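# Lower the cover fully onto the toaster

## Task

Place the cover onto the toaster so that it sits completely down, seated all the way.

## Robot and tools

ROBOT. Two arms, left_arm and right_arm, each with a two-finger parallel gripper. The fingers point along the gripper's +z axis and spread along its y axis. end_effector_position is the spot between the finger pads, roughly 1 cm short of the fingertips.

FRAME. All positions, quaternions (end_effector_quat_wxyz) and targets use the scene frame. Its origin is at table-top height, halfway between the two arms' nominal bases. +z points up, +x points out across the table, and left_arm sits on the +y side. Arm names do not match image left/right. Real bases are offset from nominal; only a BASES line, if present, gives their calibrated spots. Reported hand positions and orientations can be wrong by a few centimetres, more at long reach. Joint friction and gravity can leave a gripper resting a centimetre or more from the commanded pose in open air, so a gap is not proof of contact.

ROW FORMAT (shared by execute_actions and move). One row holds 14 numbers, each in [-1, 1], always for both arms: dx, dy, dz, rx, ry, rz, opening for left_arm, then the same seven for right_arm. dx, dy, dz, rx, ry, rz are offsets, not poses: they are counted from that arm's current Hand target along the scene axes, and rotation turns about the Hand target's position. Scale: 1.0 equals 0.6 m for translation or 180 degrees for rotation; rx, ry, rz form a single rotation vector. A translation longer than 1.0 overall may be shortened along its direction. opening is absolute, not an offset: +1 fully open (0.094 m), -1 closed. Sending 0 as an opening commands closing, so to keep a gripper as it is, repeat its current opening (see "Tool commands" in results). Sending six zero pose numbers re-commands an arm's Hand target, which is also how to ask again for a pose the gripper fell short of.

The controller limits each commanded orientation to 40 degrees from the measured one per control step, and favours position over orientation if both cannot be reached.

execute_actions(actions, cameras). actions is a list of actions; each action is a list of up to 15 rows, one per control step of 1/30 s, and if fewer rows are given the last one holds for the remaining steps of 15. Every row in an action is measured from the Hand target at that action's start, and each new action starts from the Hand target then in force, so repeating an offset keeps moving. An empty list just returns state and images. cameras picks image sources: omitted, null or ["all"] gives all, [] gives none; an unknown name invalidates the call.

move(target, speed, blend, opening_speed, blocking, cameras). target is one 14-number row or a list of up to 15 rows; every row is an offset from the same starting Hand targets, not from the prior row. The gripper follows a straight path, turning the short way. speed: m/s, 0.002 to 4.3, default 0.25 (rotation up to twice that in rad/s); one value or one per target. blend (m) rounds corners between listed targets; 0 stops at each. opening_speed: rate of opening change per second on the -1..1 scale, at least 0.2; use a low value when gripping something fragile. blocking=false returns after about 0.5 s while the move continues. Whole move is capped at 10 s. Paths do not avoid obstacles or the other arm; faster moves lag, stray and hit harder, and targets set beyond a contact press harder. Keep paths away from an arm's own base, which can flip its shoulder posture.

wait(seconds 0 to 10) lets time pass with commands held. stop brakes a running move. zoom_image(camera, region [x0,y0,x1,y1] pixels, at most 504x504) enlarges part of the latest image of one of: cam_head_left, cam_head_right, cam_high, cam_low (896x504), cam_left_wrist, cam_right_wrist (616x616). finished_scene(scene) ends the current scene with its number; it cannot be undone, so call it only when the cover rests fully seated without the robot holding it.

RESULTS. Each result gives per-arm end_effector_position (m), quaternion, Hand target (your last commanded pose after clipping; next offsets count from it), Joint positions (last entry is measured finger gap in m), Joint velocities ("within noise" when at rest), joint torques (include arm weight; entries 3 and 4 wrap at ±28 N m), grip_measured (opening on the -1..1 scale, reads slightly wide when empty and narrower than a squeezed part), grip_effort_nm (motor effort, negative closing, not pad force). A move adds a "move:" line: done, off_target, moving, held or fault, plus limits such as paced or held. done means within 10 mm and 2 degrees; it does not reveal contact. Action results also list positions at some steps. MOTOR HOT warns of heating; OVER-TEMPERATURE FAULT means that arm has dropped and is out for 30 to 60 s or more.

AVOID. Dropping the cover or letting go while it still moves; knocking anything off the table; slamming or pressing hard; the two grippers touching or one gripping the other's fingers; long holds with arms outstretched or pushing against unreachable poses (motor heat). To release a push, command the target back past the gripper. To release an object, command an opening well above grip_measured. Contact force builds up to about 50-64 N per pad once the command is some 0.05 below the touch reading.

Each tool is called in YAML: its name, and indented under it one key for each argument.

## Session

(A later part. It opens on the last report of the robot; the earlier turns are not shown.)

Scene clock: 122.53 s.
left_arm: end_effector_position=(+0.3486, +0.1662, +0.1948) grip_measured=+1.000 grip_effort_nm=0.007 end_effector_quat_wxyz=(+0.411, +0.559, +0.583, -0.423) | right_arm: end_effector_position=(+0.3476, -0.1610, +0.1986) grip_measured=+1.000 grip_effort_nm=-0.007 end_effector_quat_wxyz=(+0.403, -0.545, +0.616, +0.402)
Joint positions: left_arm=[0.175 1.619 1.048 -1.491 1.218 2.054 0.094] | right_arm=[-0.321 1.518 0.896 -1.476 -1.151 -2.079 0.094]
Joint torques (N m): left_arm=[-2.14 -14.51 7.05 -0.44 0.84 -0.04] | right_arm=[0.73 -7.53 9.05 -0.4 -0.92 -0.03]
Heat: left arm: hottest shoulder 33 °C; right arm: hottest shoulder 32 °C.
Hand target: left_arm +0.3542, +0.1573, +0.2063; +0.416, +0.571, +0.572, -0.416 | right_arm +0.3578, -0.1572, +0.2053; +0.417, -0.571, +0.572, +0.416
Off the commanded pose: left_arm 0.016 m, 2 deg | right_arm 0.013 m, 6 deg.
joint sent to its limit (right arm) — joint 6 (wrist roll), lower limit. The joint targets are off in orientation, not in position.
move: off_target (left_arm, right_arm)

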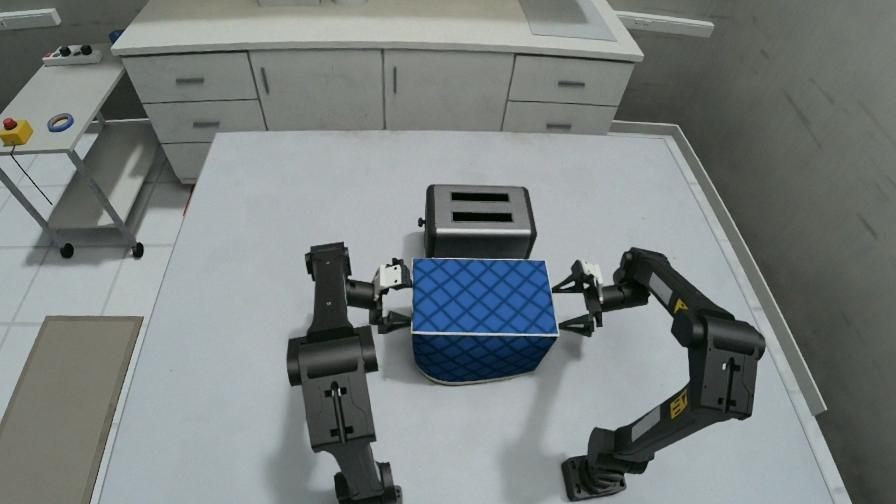

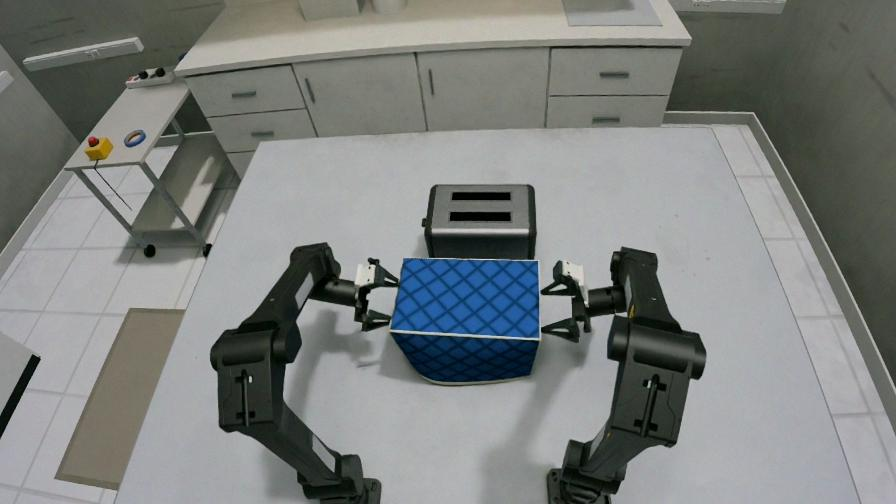

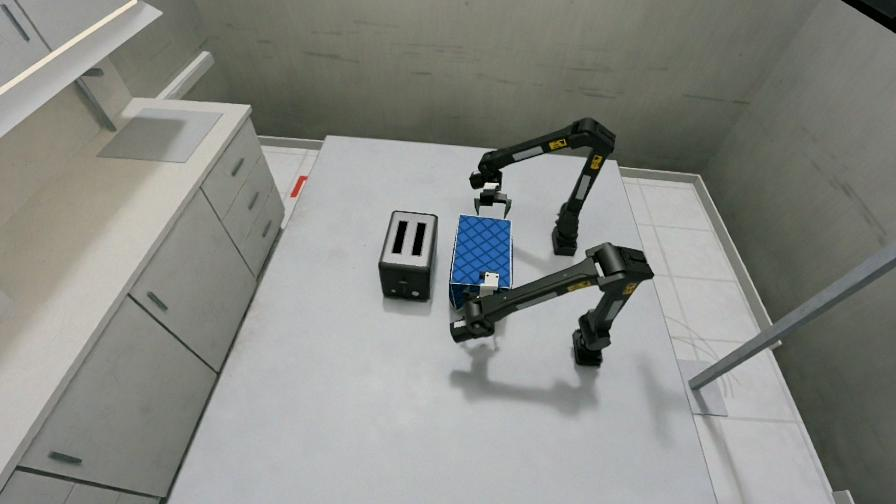

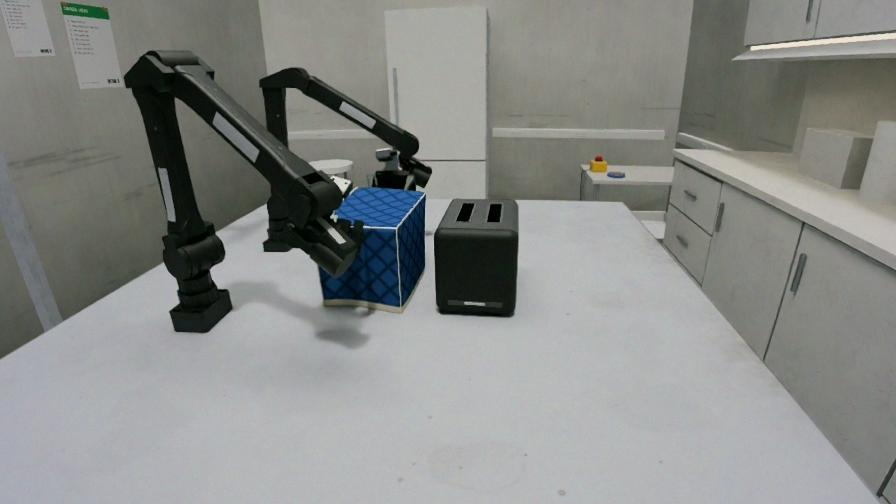

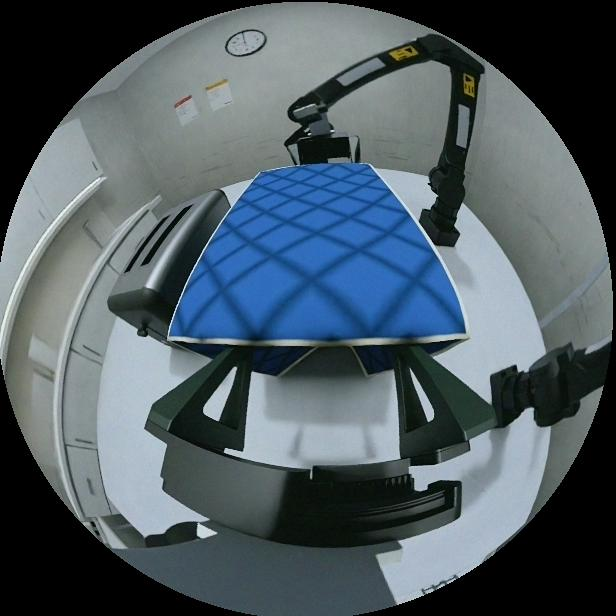

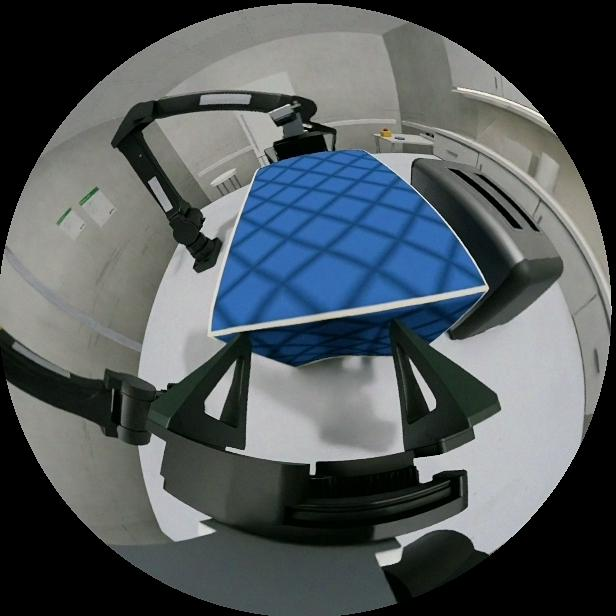

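move:
  target: [0,0,0.08,0,0,0,1,0,0,0.08,0,0,0,1]
  speed: 0.06

zoom_image:
  camera: "cam_low"
  region: [270, 130, 520, 330]

Scene clock: 137.97 s.
left_arm: end_effector_position=(+0.3480, +0.1652, +0.2339) grip_measured=+1.000 grip_effort_nm=-0.007 end_effector_quat_wxyz=(+0.410, +0.557, +0.584, -0.424) | right_arm: end_effector_position=(+0.3467, -0.1598, +0.2343) grip_measured=+1.000 grip_effort_nm=-0.007 end_effector_quat_wxyz=(+0.399, -0.540, +0.618, +0.409)
Joint positions: left_arm=[0.173 1.564 1.098 -1.594 1.219 2.047 0.094] | right_arm=[-0.319 1.468 0.946 -1.595 -1.153 -2.08 0.094]
Joint torques (N m): left_arm=[-1.67 -14.56 8.58 -1.18 0.78 -0.03] | right_arm=[0.32 -8.7 11.08 -0.98 -0.83 -0.02]
Heat: left arm: hottest shoulder 32 °C; right arm: hottest shoulder 32 °C.
Hand target: left_arm +0.3541, +0.1573, +0.2543; +0.416, +0.571, +0.572, -0.416 | right_arm +0.3578, -0.1573, +0.2533; +0.417, -0.571, +0.572, +0.416
Off the commanded pose: left_arm 0.023 m, 2 deg | right_arm 0.022 m, 7 deg.
joint sent to its limit (right arm) — joint 6 (wrist roll), lower limit. The joint targets are off in orientation, not in position.
move: off_target (left_arm, right_arm)

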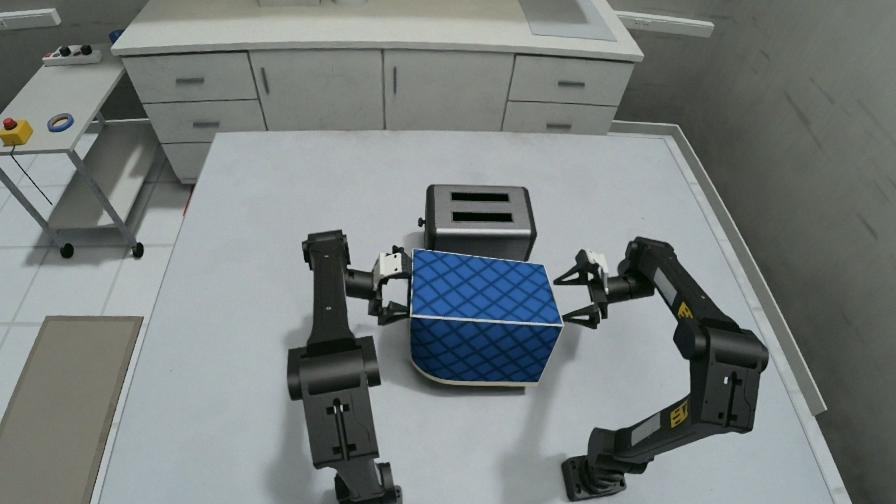

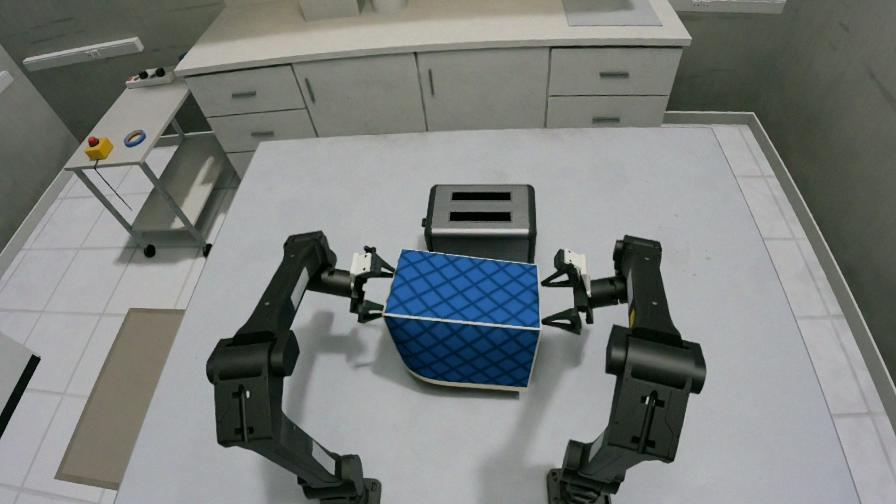

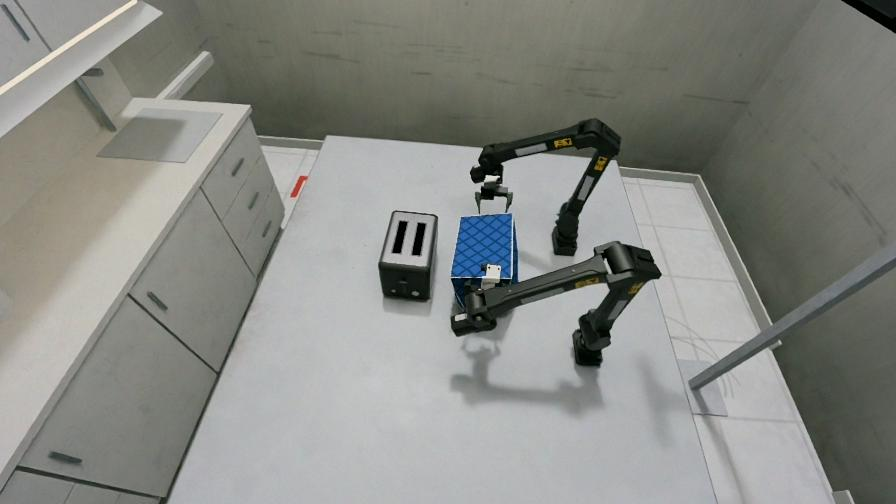

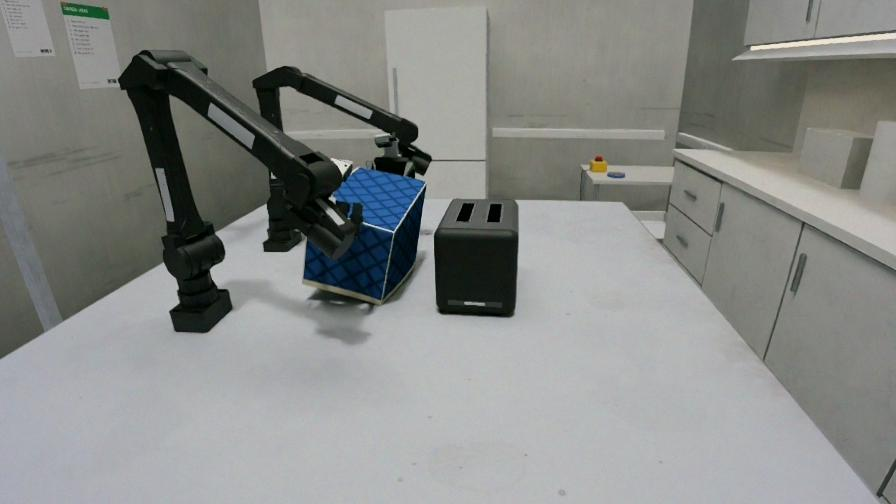

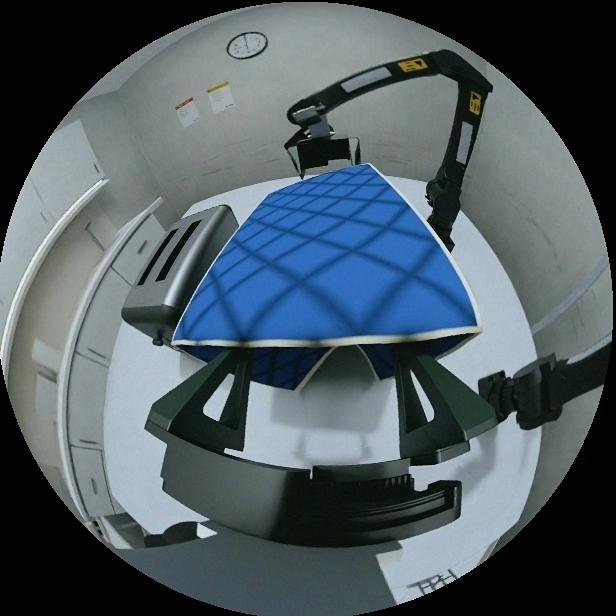

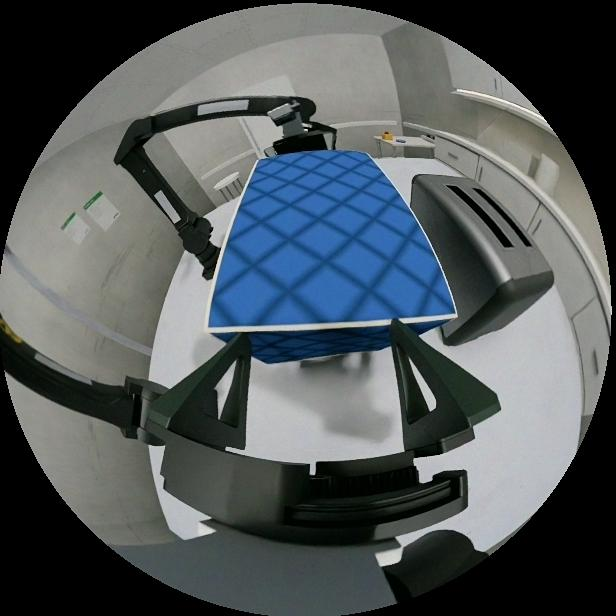

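Scaled by 2.016.

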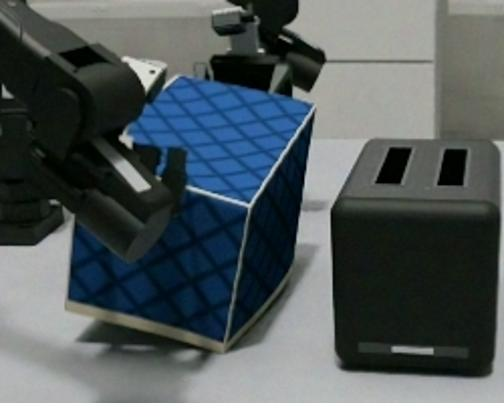

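move:
  target:
    - [0,0,-0.09,0,0,0,1,0,0,-0.09,0,0,0,1]
    - [0,0.045,-0.08,0,0,0,1,0,-0.045,-0.08,0,0,0,1]
    - [0.008,0.045,-0.055,-0.03,0,0,1,0.008,-0.045,-0.055,0.05,0,0,1]
  speed: 0.07

zoom_image:
  camera: "cam_low"
  region: [270, 130, 520, 330]

Scene clock: 155.17 s.
left_arm: end_effector_position=(+0.3527, +0.1765, +0.2120) grip_measured=+1.000 grip_effort_nm=-0.002 end_effector_quat_wxyz=(+0.431, +0.538, +0.587, -0.424) | right_arm: end_effector_position=(+0.3653, -0.1798, +0.2229) grip_measured=+1.000 grip_effort_nm=-0.002 end_effector_quat_wxyz=(+0.449, -0.512, +0.621, +0.389)
Joint positions: left_arm=[0.207 1.606 1.062 -1.545 1.257 2.075 0.094] | right_arm=[-0.376 1.507 0.931 -1.503 -1.227 -2.08 0.094]
Joint torques (N m): left_arm=[1.14 -13.74 7.08 -1.21 0.71 0.14] | right_arm=[-2.14 -7.47 5.97 -0.8 -0.74 -0.01]
Heat: left arm: hottest elbow 32 °C; right arm: hottest shoulder 32 °C.
Hand target: left_arm +0.3589, +0.1843, +0.2213; +0.443, +0.551, +0.552, -0.443 | right_arm +0.3626, -0.1842, +0.2205; +0.460, -0.537, +0.538, +0.459
Off the commanded pose: left_arm 0.014 m, 5 deg | right_arm 0.006 m, 13 deg.
joint sent to its limit (left arm) — joint 6 (wrist roll), upper limit. The joint targets are off in orientation, not in position.
joint sent to its limit (right arm) — joint 6 (wrist roll), lower limit. The joint targets are off in orientation, not in position.
move: off_target (left_arm, right_arm)

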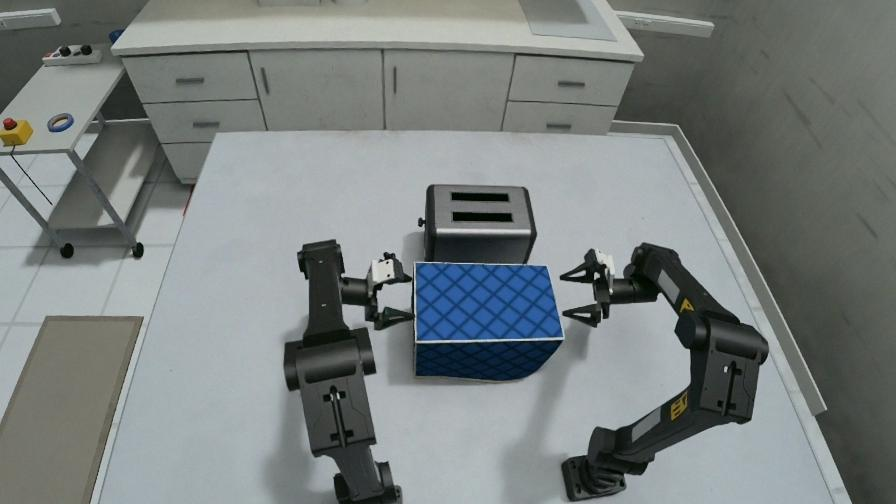

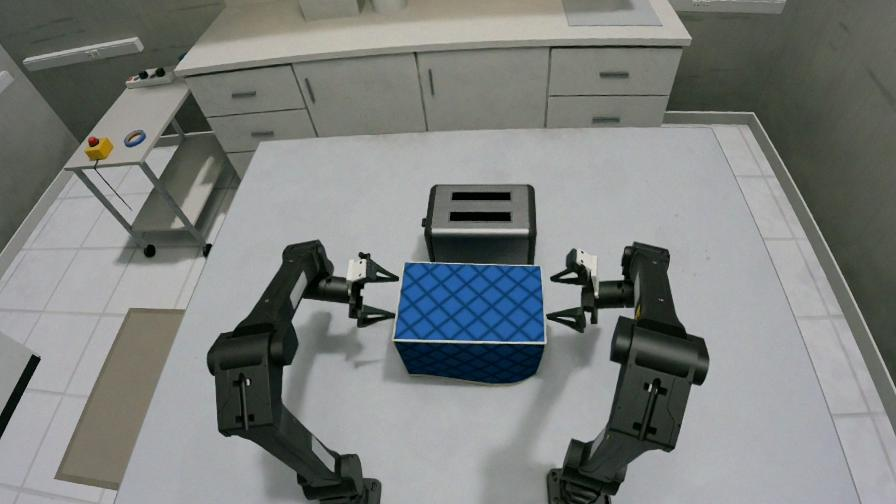

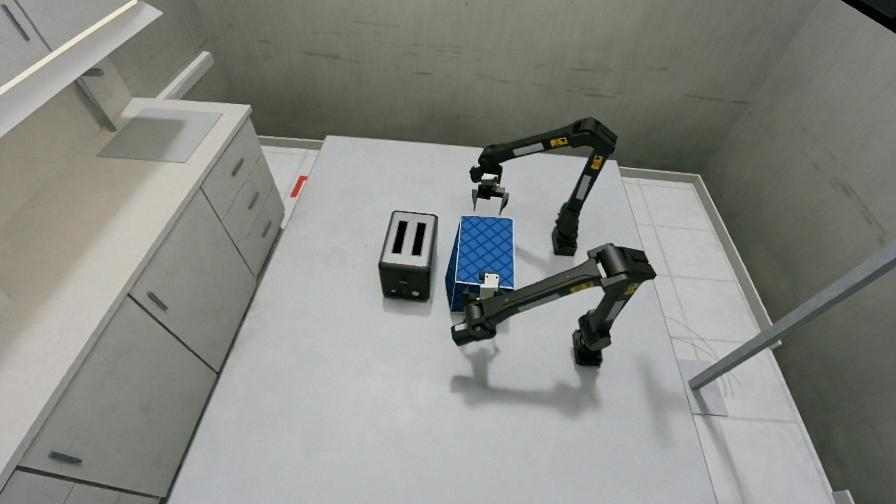

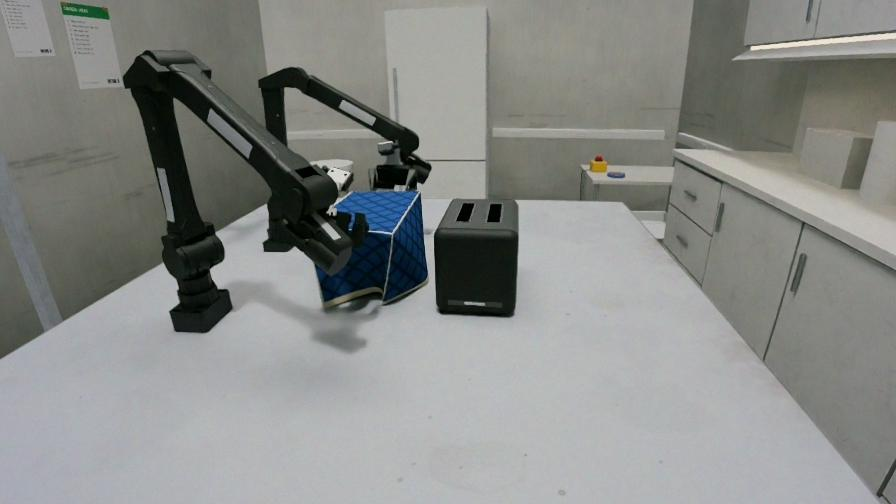

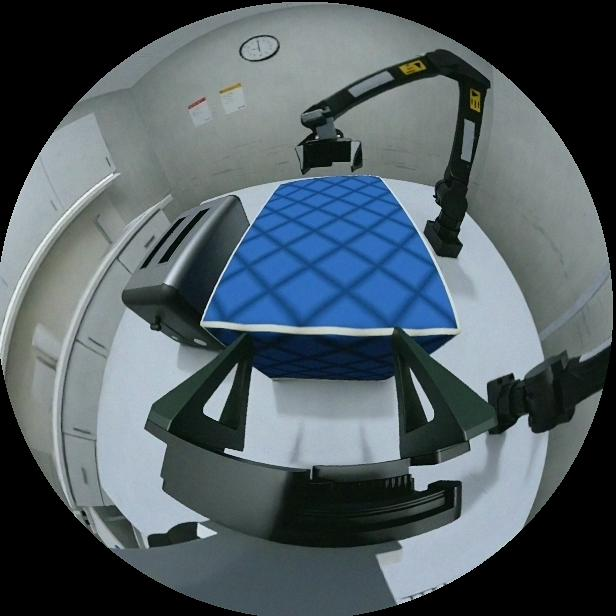

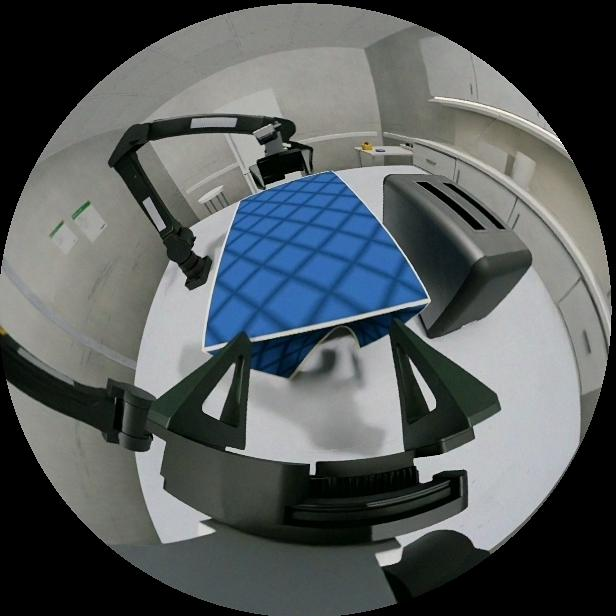

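Scaled by 2.016.

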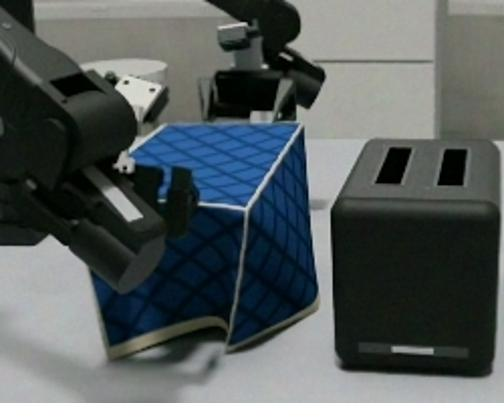

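move:
  target:
    - [-0.015,-0.01,-0.022,0,0,0,1,-0.012,0.015,-0.035,0,0,0,1]
    - [-0.015,-0.055,-0.022,0,0,0,1,-0.012,0.055,-0.035,0,0,0,1]
  speed: 0.06

zoom_image:
  camera: "cam_low"
  region: [270, 130, 520, 330]

Scene clock: 163.23 s.
left_arm: end_effector_position=(+0.3502, +0.1609, +0.2098) grip_measured=+1.000 grip_effort_nm=-0.002 end_effector_quat_wxyz=(+0.444, +0.539, +0.571, -0.431) | right_arm: end_effector_position=(+0.3586, -0.1592, +0.2101) grip_measured=+1.000 grip_effort_nm=-0.012 end_effector_quat_wxyz=(+0.463, -0.514, +0.602, +0.399)
Joint positions: left_arm=[0.172 1.606 1.039 -1.508 1.301 2.076 0.094] | right_arm=[-0.331 1.513 0.875 -1.428 -1.281 -2.08 0.094]
Joint torques (N m): left_arm=[-2.08 -12.57 5.67 -0.38 0.78 0.12] | right_arm=[0.79 -5.89 5.29 -0.18 -0.76 -0.01]
Heat: left arm: hottest elbow 33 °C; right arm: hottest shoulder 32 °C.
Hand target: left_arm +0.3499, +0.1512, +0.2081; +0.443, +0.551, +0.552, -0.443 | right_arm +0.3554, -0.1512, +0.1993; +0.460, -0.536, +0.538, +0.460
Off the commanded pose: left_arm 0.010 m, 3 deg | right_arm 0.014 m, 10 deg.
joint sent to its limit (left arm) — joint 6 (wrist roll), upper limit. The joint targets still meet the commanded pose.
joint sent to its limit (right arm) — joint 6 (wrist roll), lower limit. The joint targets are off in orientation, not in position.
move: off_target (left_arm, right_arm)

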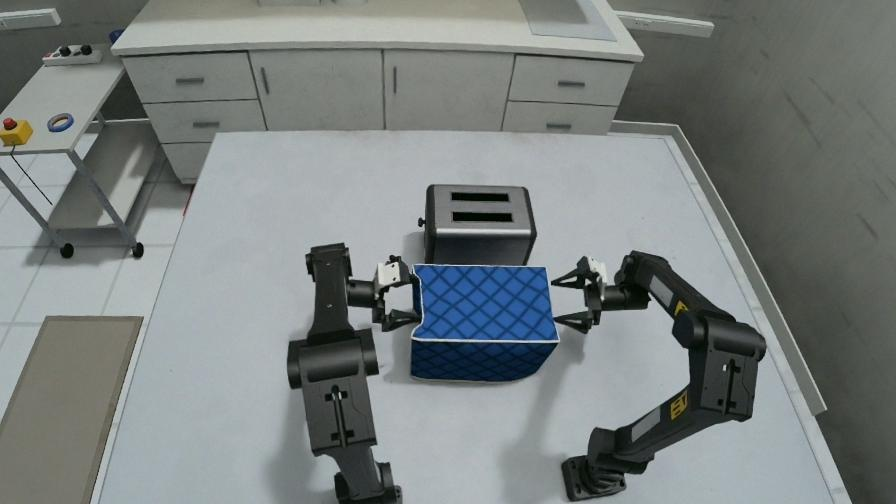

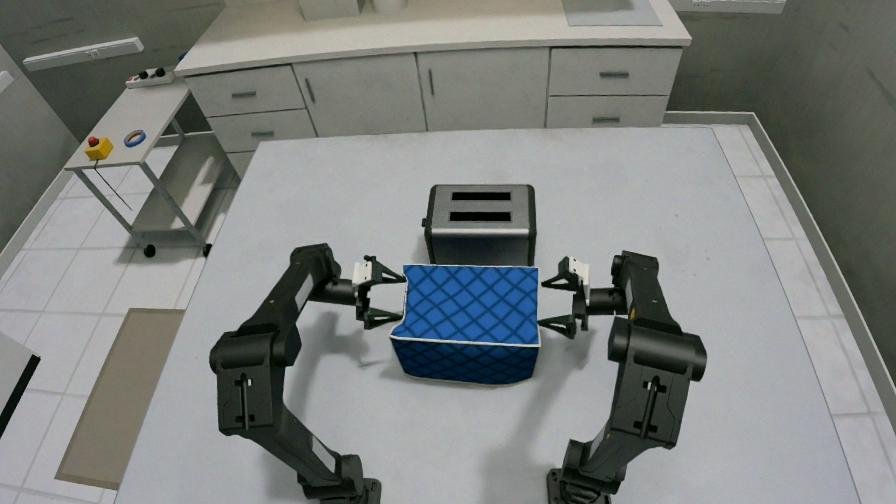

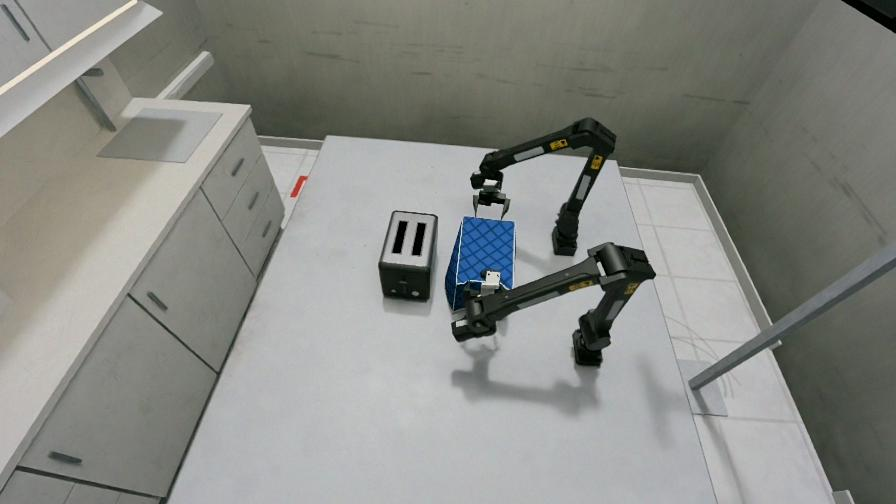

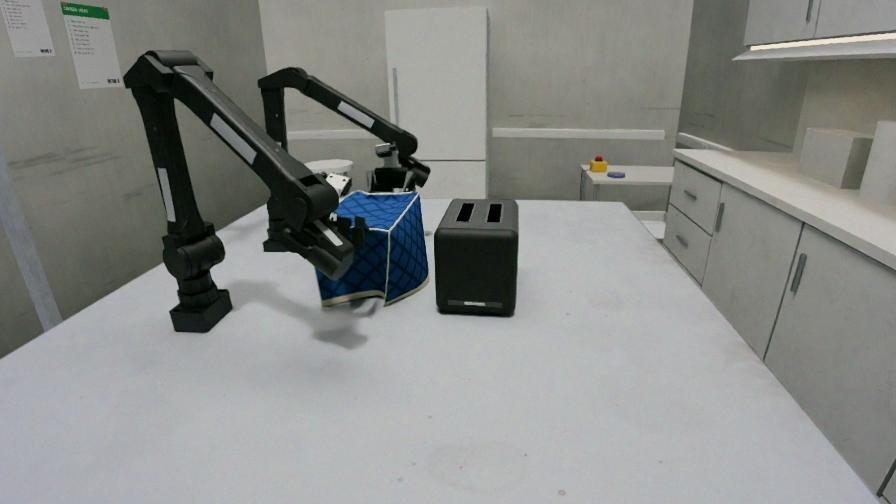

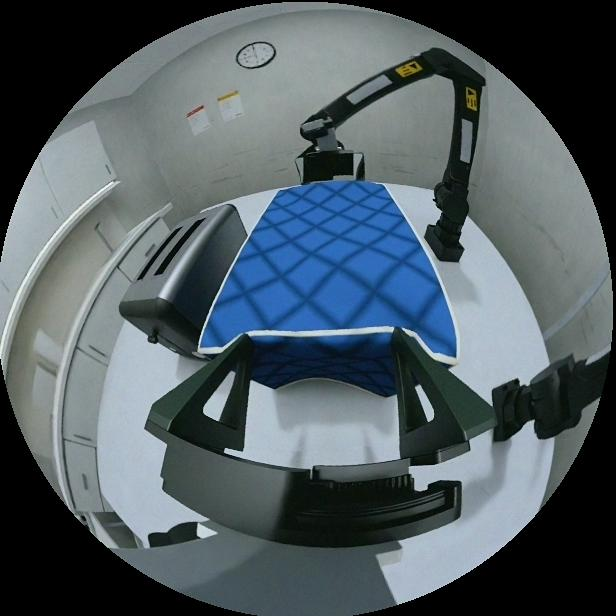

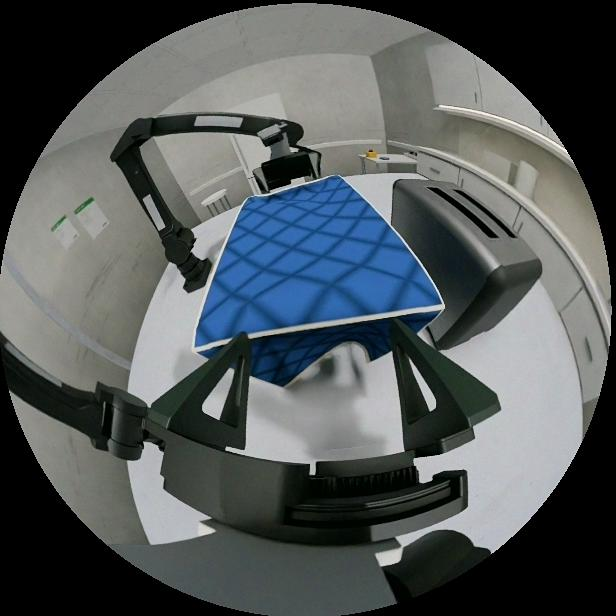

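Scaled by 2.016.

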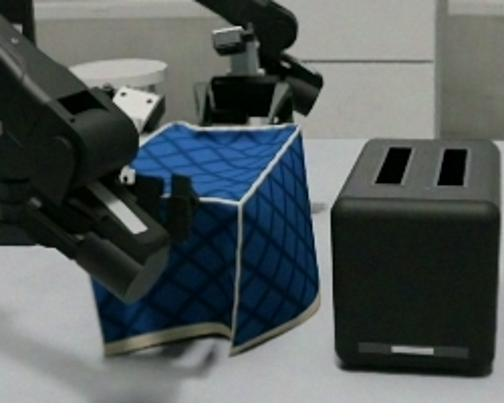

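move:
  target:
    - [0,0.035,0,0,0,0,1,0,-0.035,0,0,0,0,1]
    - [0,0.035,-0.035,0,0,0,1,-0.008,-0.035,-0.023,0,0,0,1]
    - [0,0,-0.035,0,0,0,1,-0.008,0.004,-0.023,0,0,0,1]
  speed: 0.06

zoom_image:
  camera: "cam_low"
  region: [270, 130, 520, 330]

Scene clock: 180.87 s.
left_arm: end_effector_position=(+0.3488, +0.1590, +0.1923) grip_measured=+1.000 grip_effort_nm=0.002 end_effector_quat_wxyz=(+0.445, +0.542, +0.569, -0.430) | right_arm: end_effector_position=(+0.3539, -0.1555, +0.1936) grip_measured=+1.000 grip_effort_nm=-0.007 end_effector_quat_wxyz=(+0.461, -0.516, +0.600, +0.402)
Joint positions: left_arm=[0.168 1.629 1.013 -1.452 1.301 2.076 0.094] | right_arm=[-0.323 1.534 0.845 -1.379 -1.28 -2.08 0.094]
Joint torques (N m): left_arm=[-1.73 -11.46 5.56 -0.21 0.75 0.11] | right_arm=[0.56 -6.42 5.16 -0.34 -0.87 -0.01]
Heat: left arm: hottest elbow 32 °C; right arm: hottest shoulder 32 °C.
Hand target: left_arm +0.3499, +0.1512, +0.1870; +0.443, +0.551, +0.552, -0.443 | right_arm +0.3506, -0.1489, +0.1856; +0.460, -0.536, +0.538, +0.460
Off the commanded pose: left_arm 0.009 m, 3 deg | right_arm 0.011 m, 10 deg.
joint sent to its limit (left arm) — joint 6 (wrist roll), upper limit. The joint targets still meet the commanded pose.
joint sent to its limit (right arm) — joint 6 (wrist roll), lower limit. The joint targets are off in orientation, not in position.
move: off_target (left_arm, right_arm)

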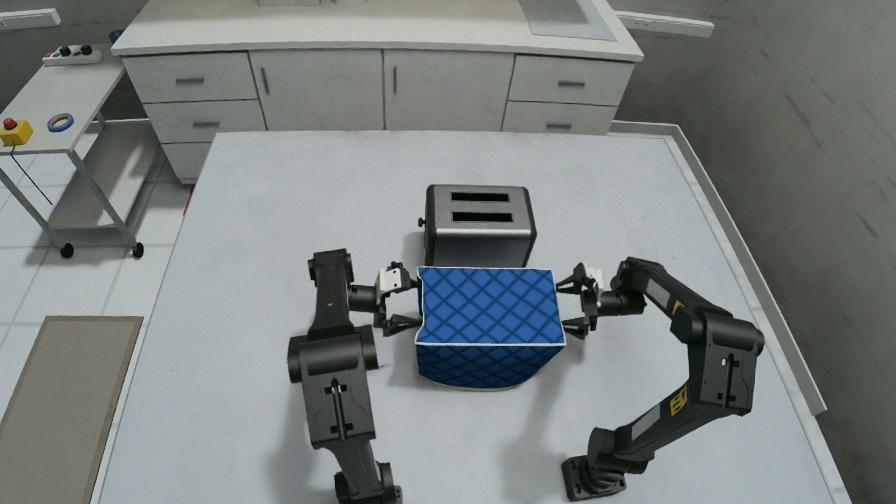

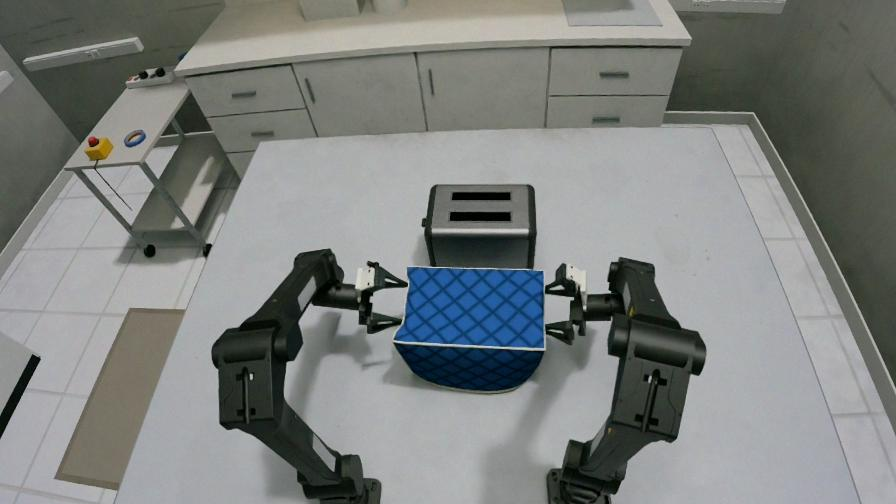

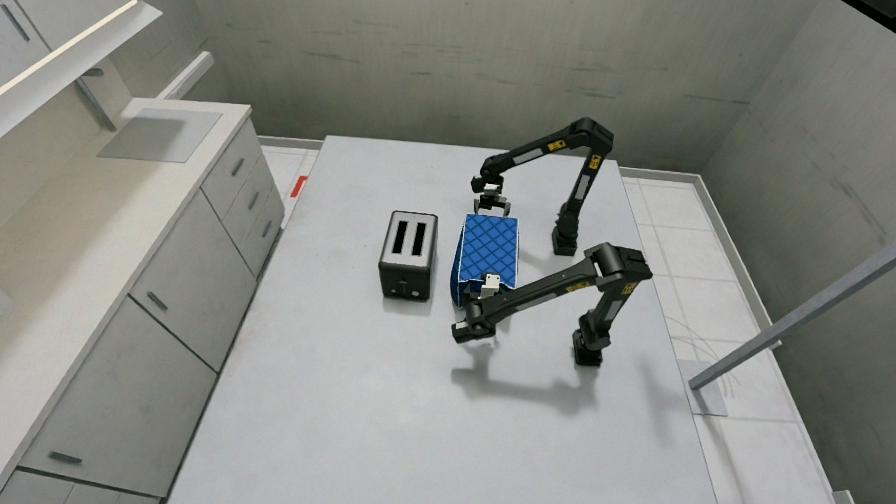

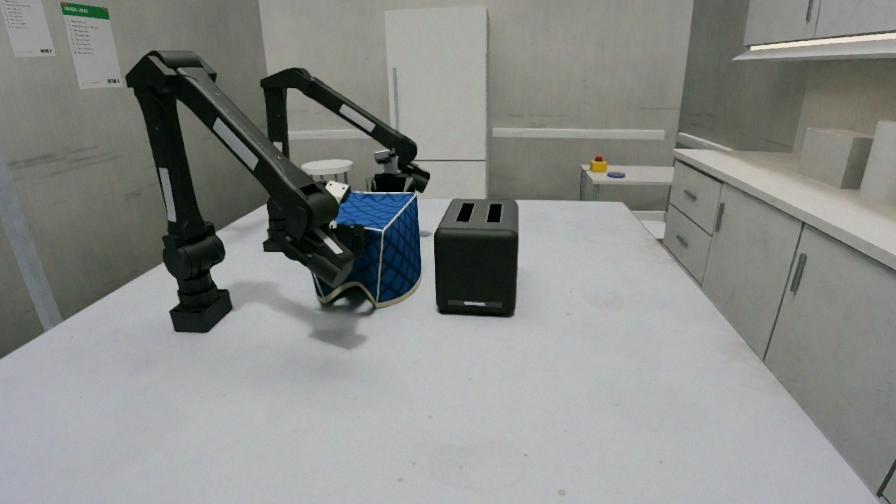

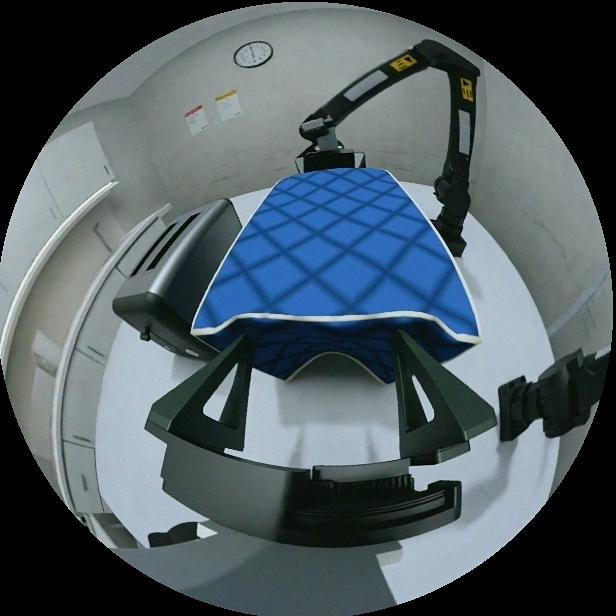

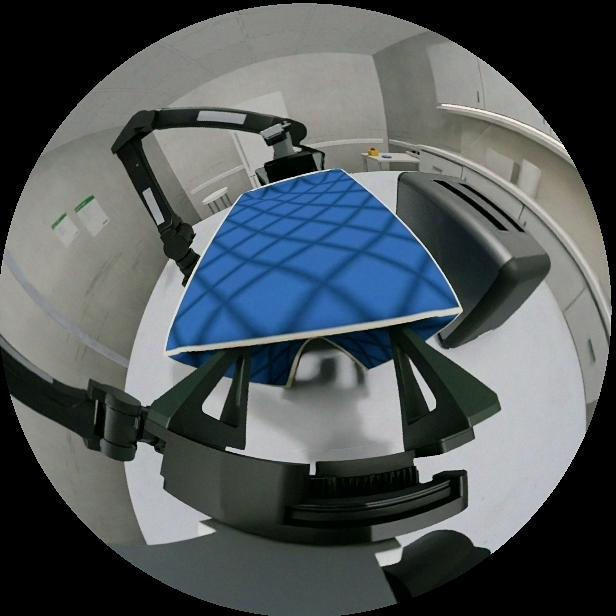

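Scaled by 2.016.

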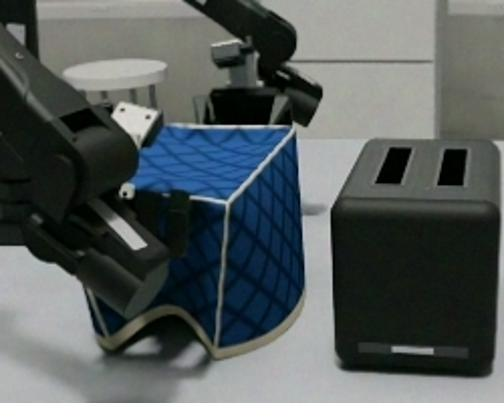

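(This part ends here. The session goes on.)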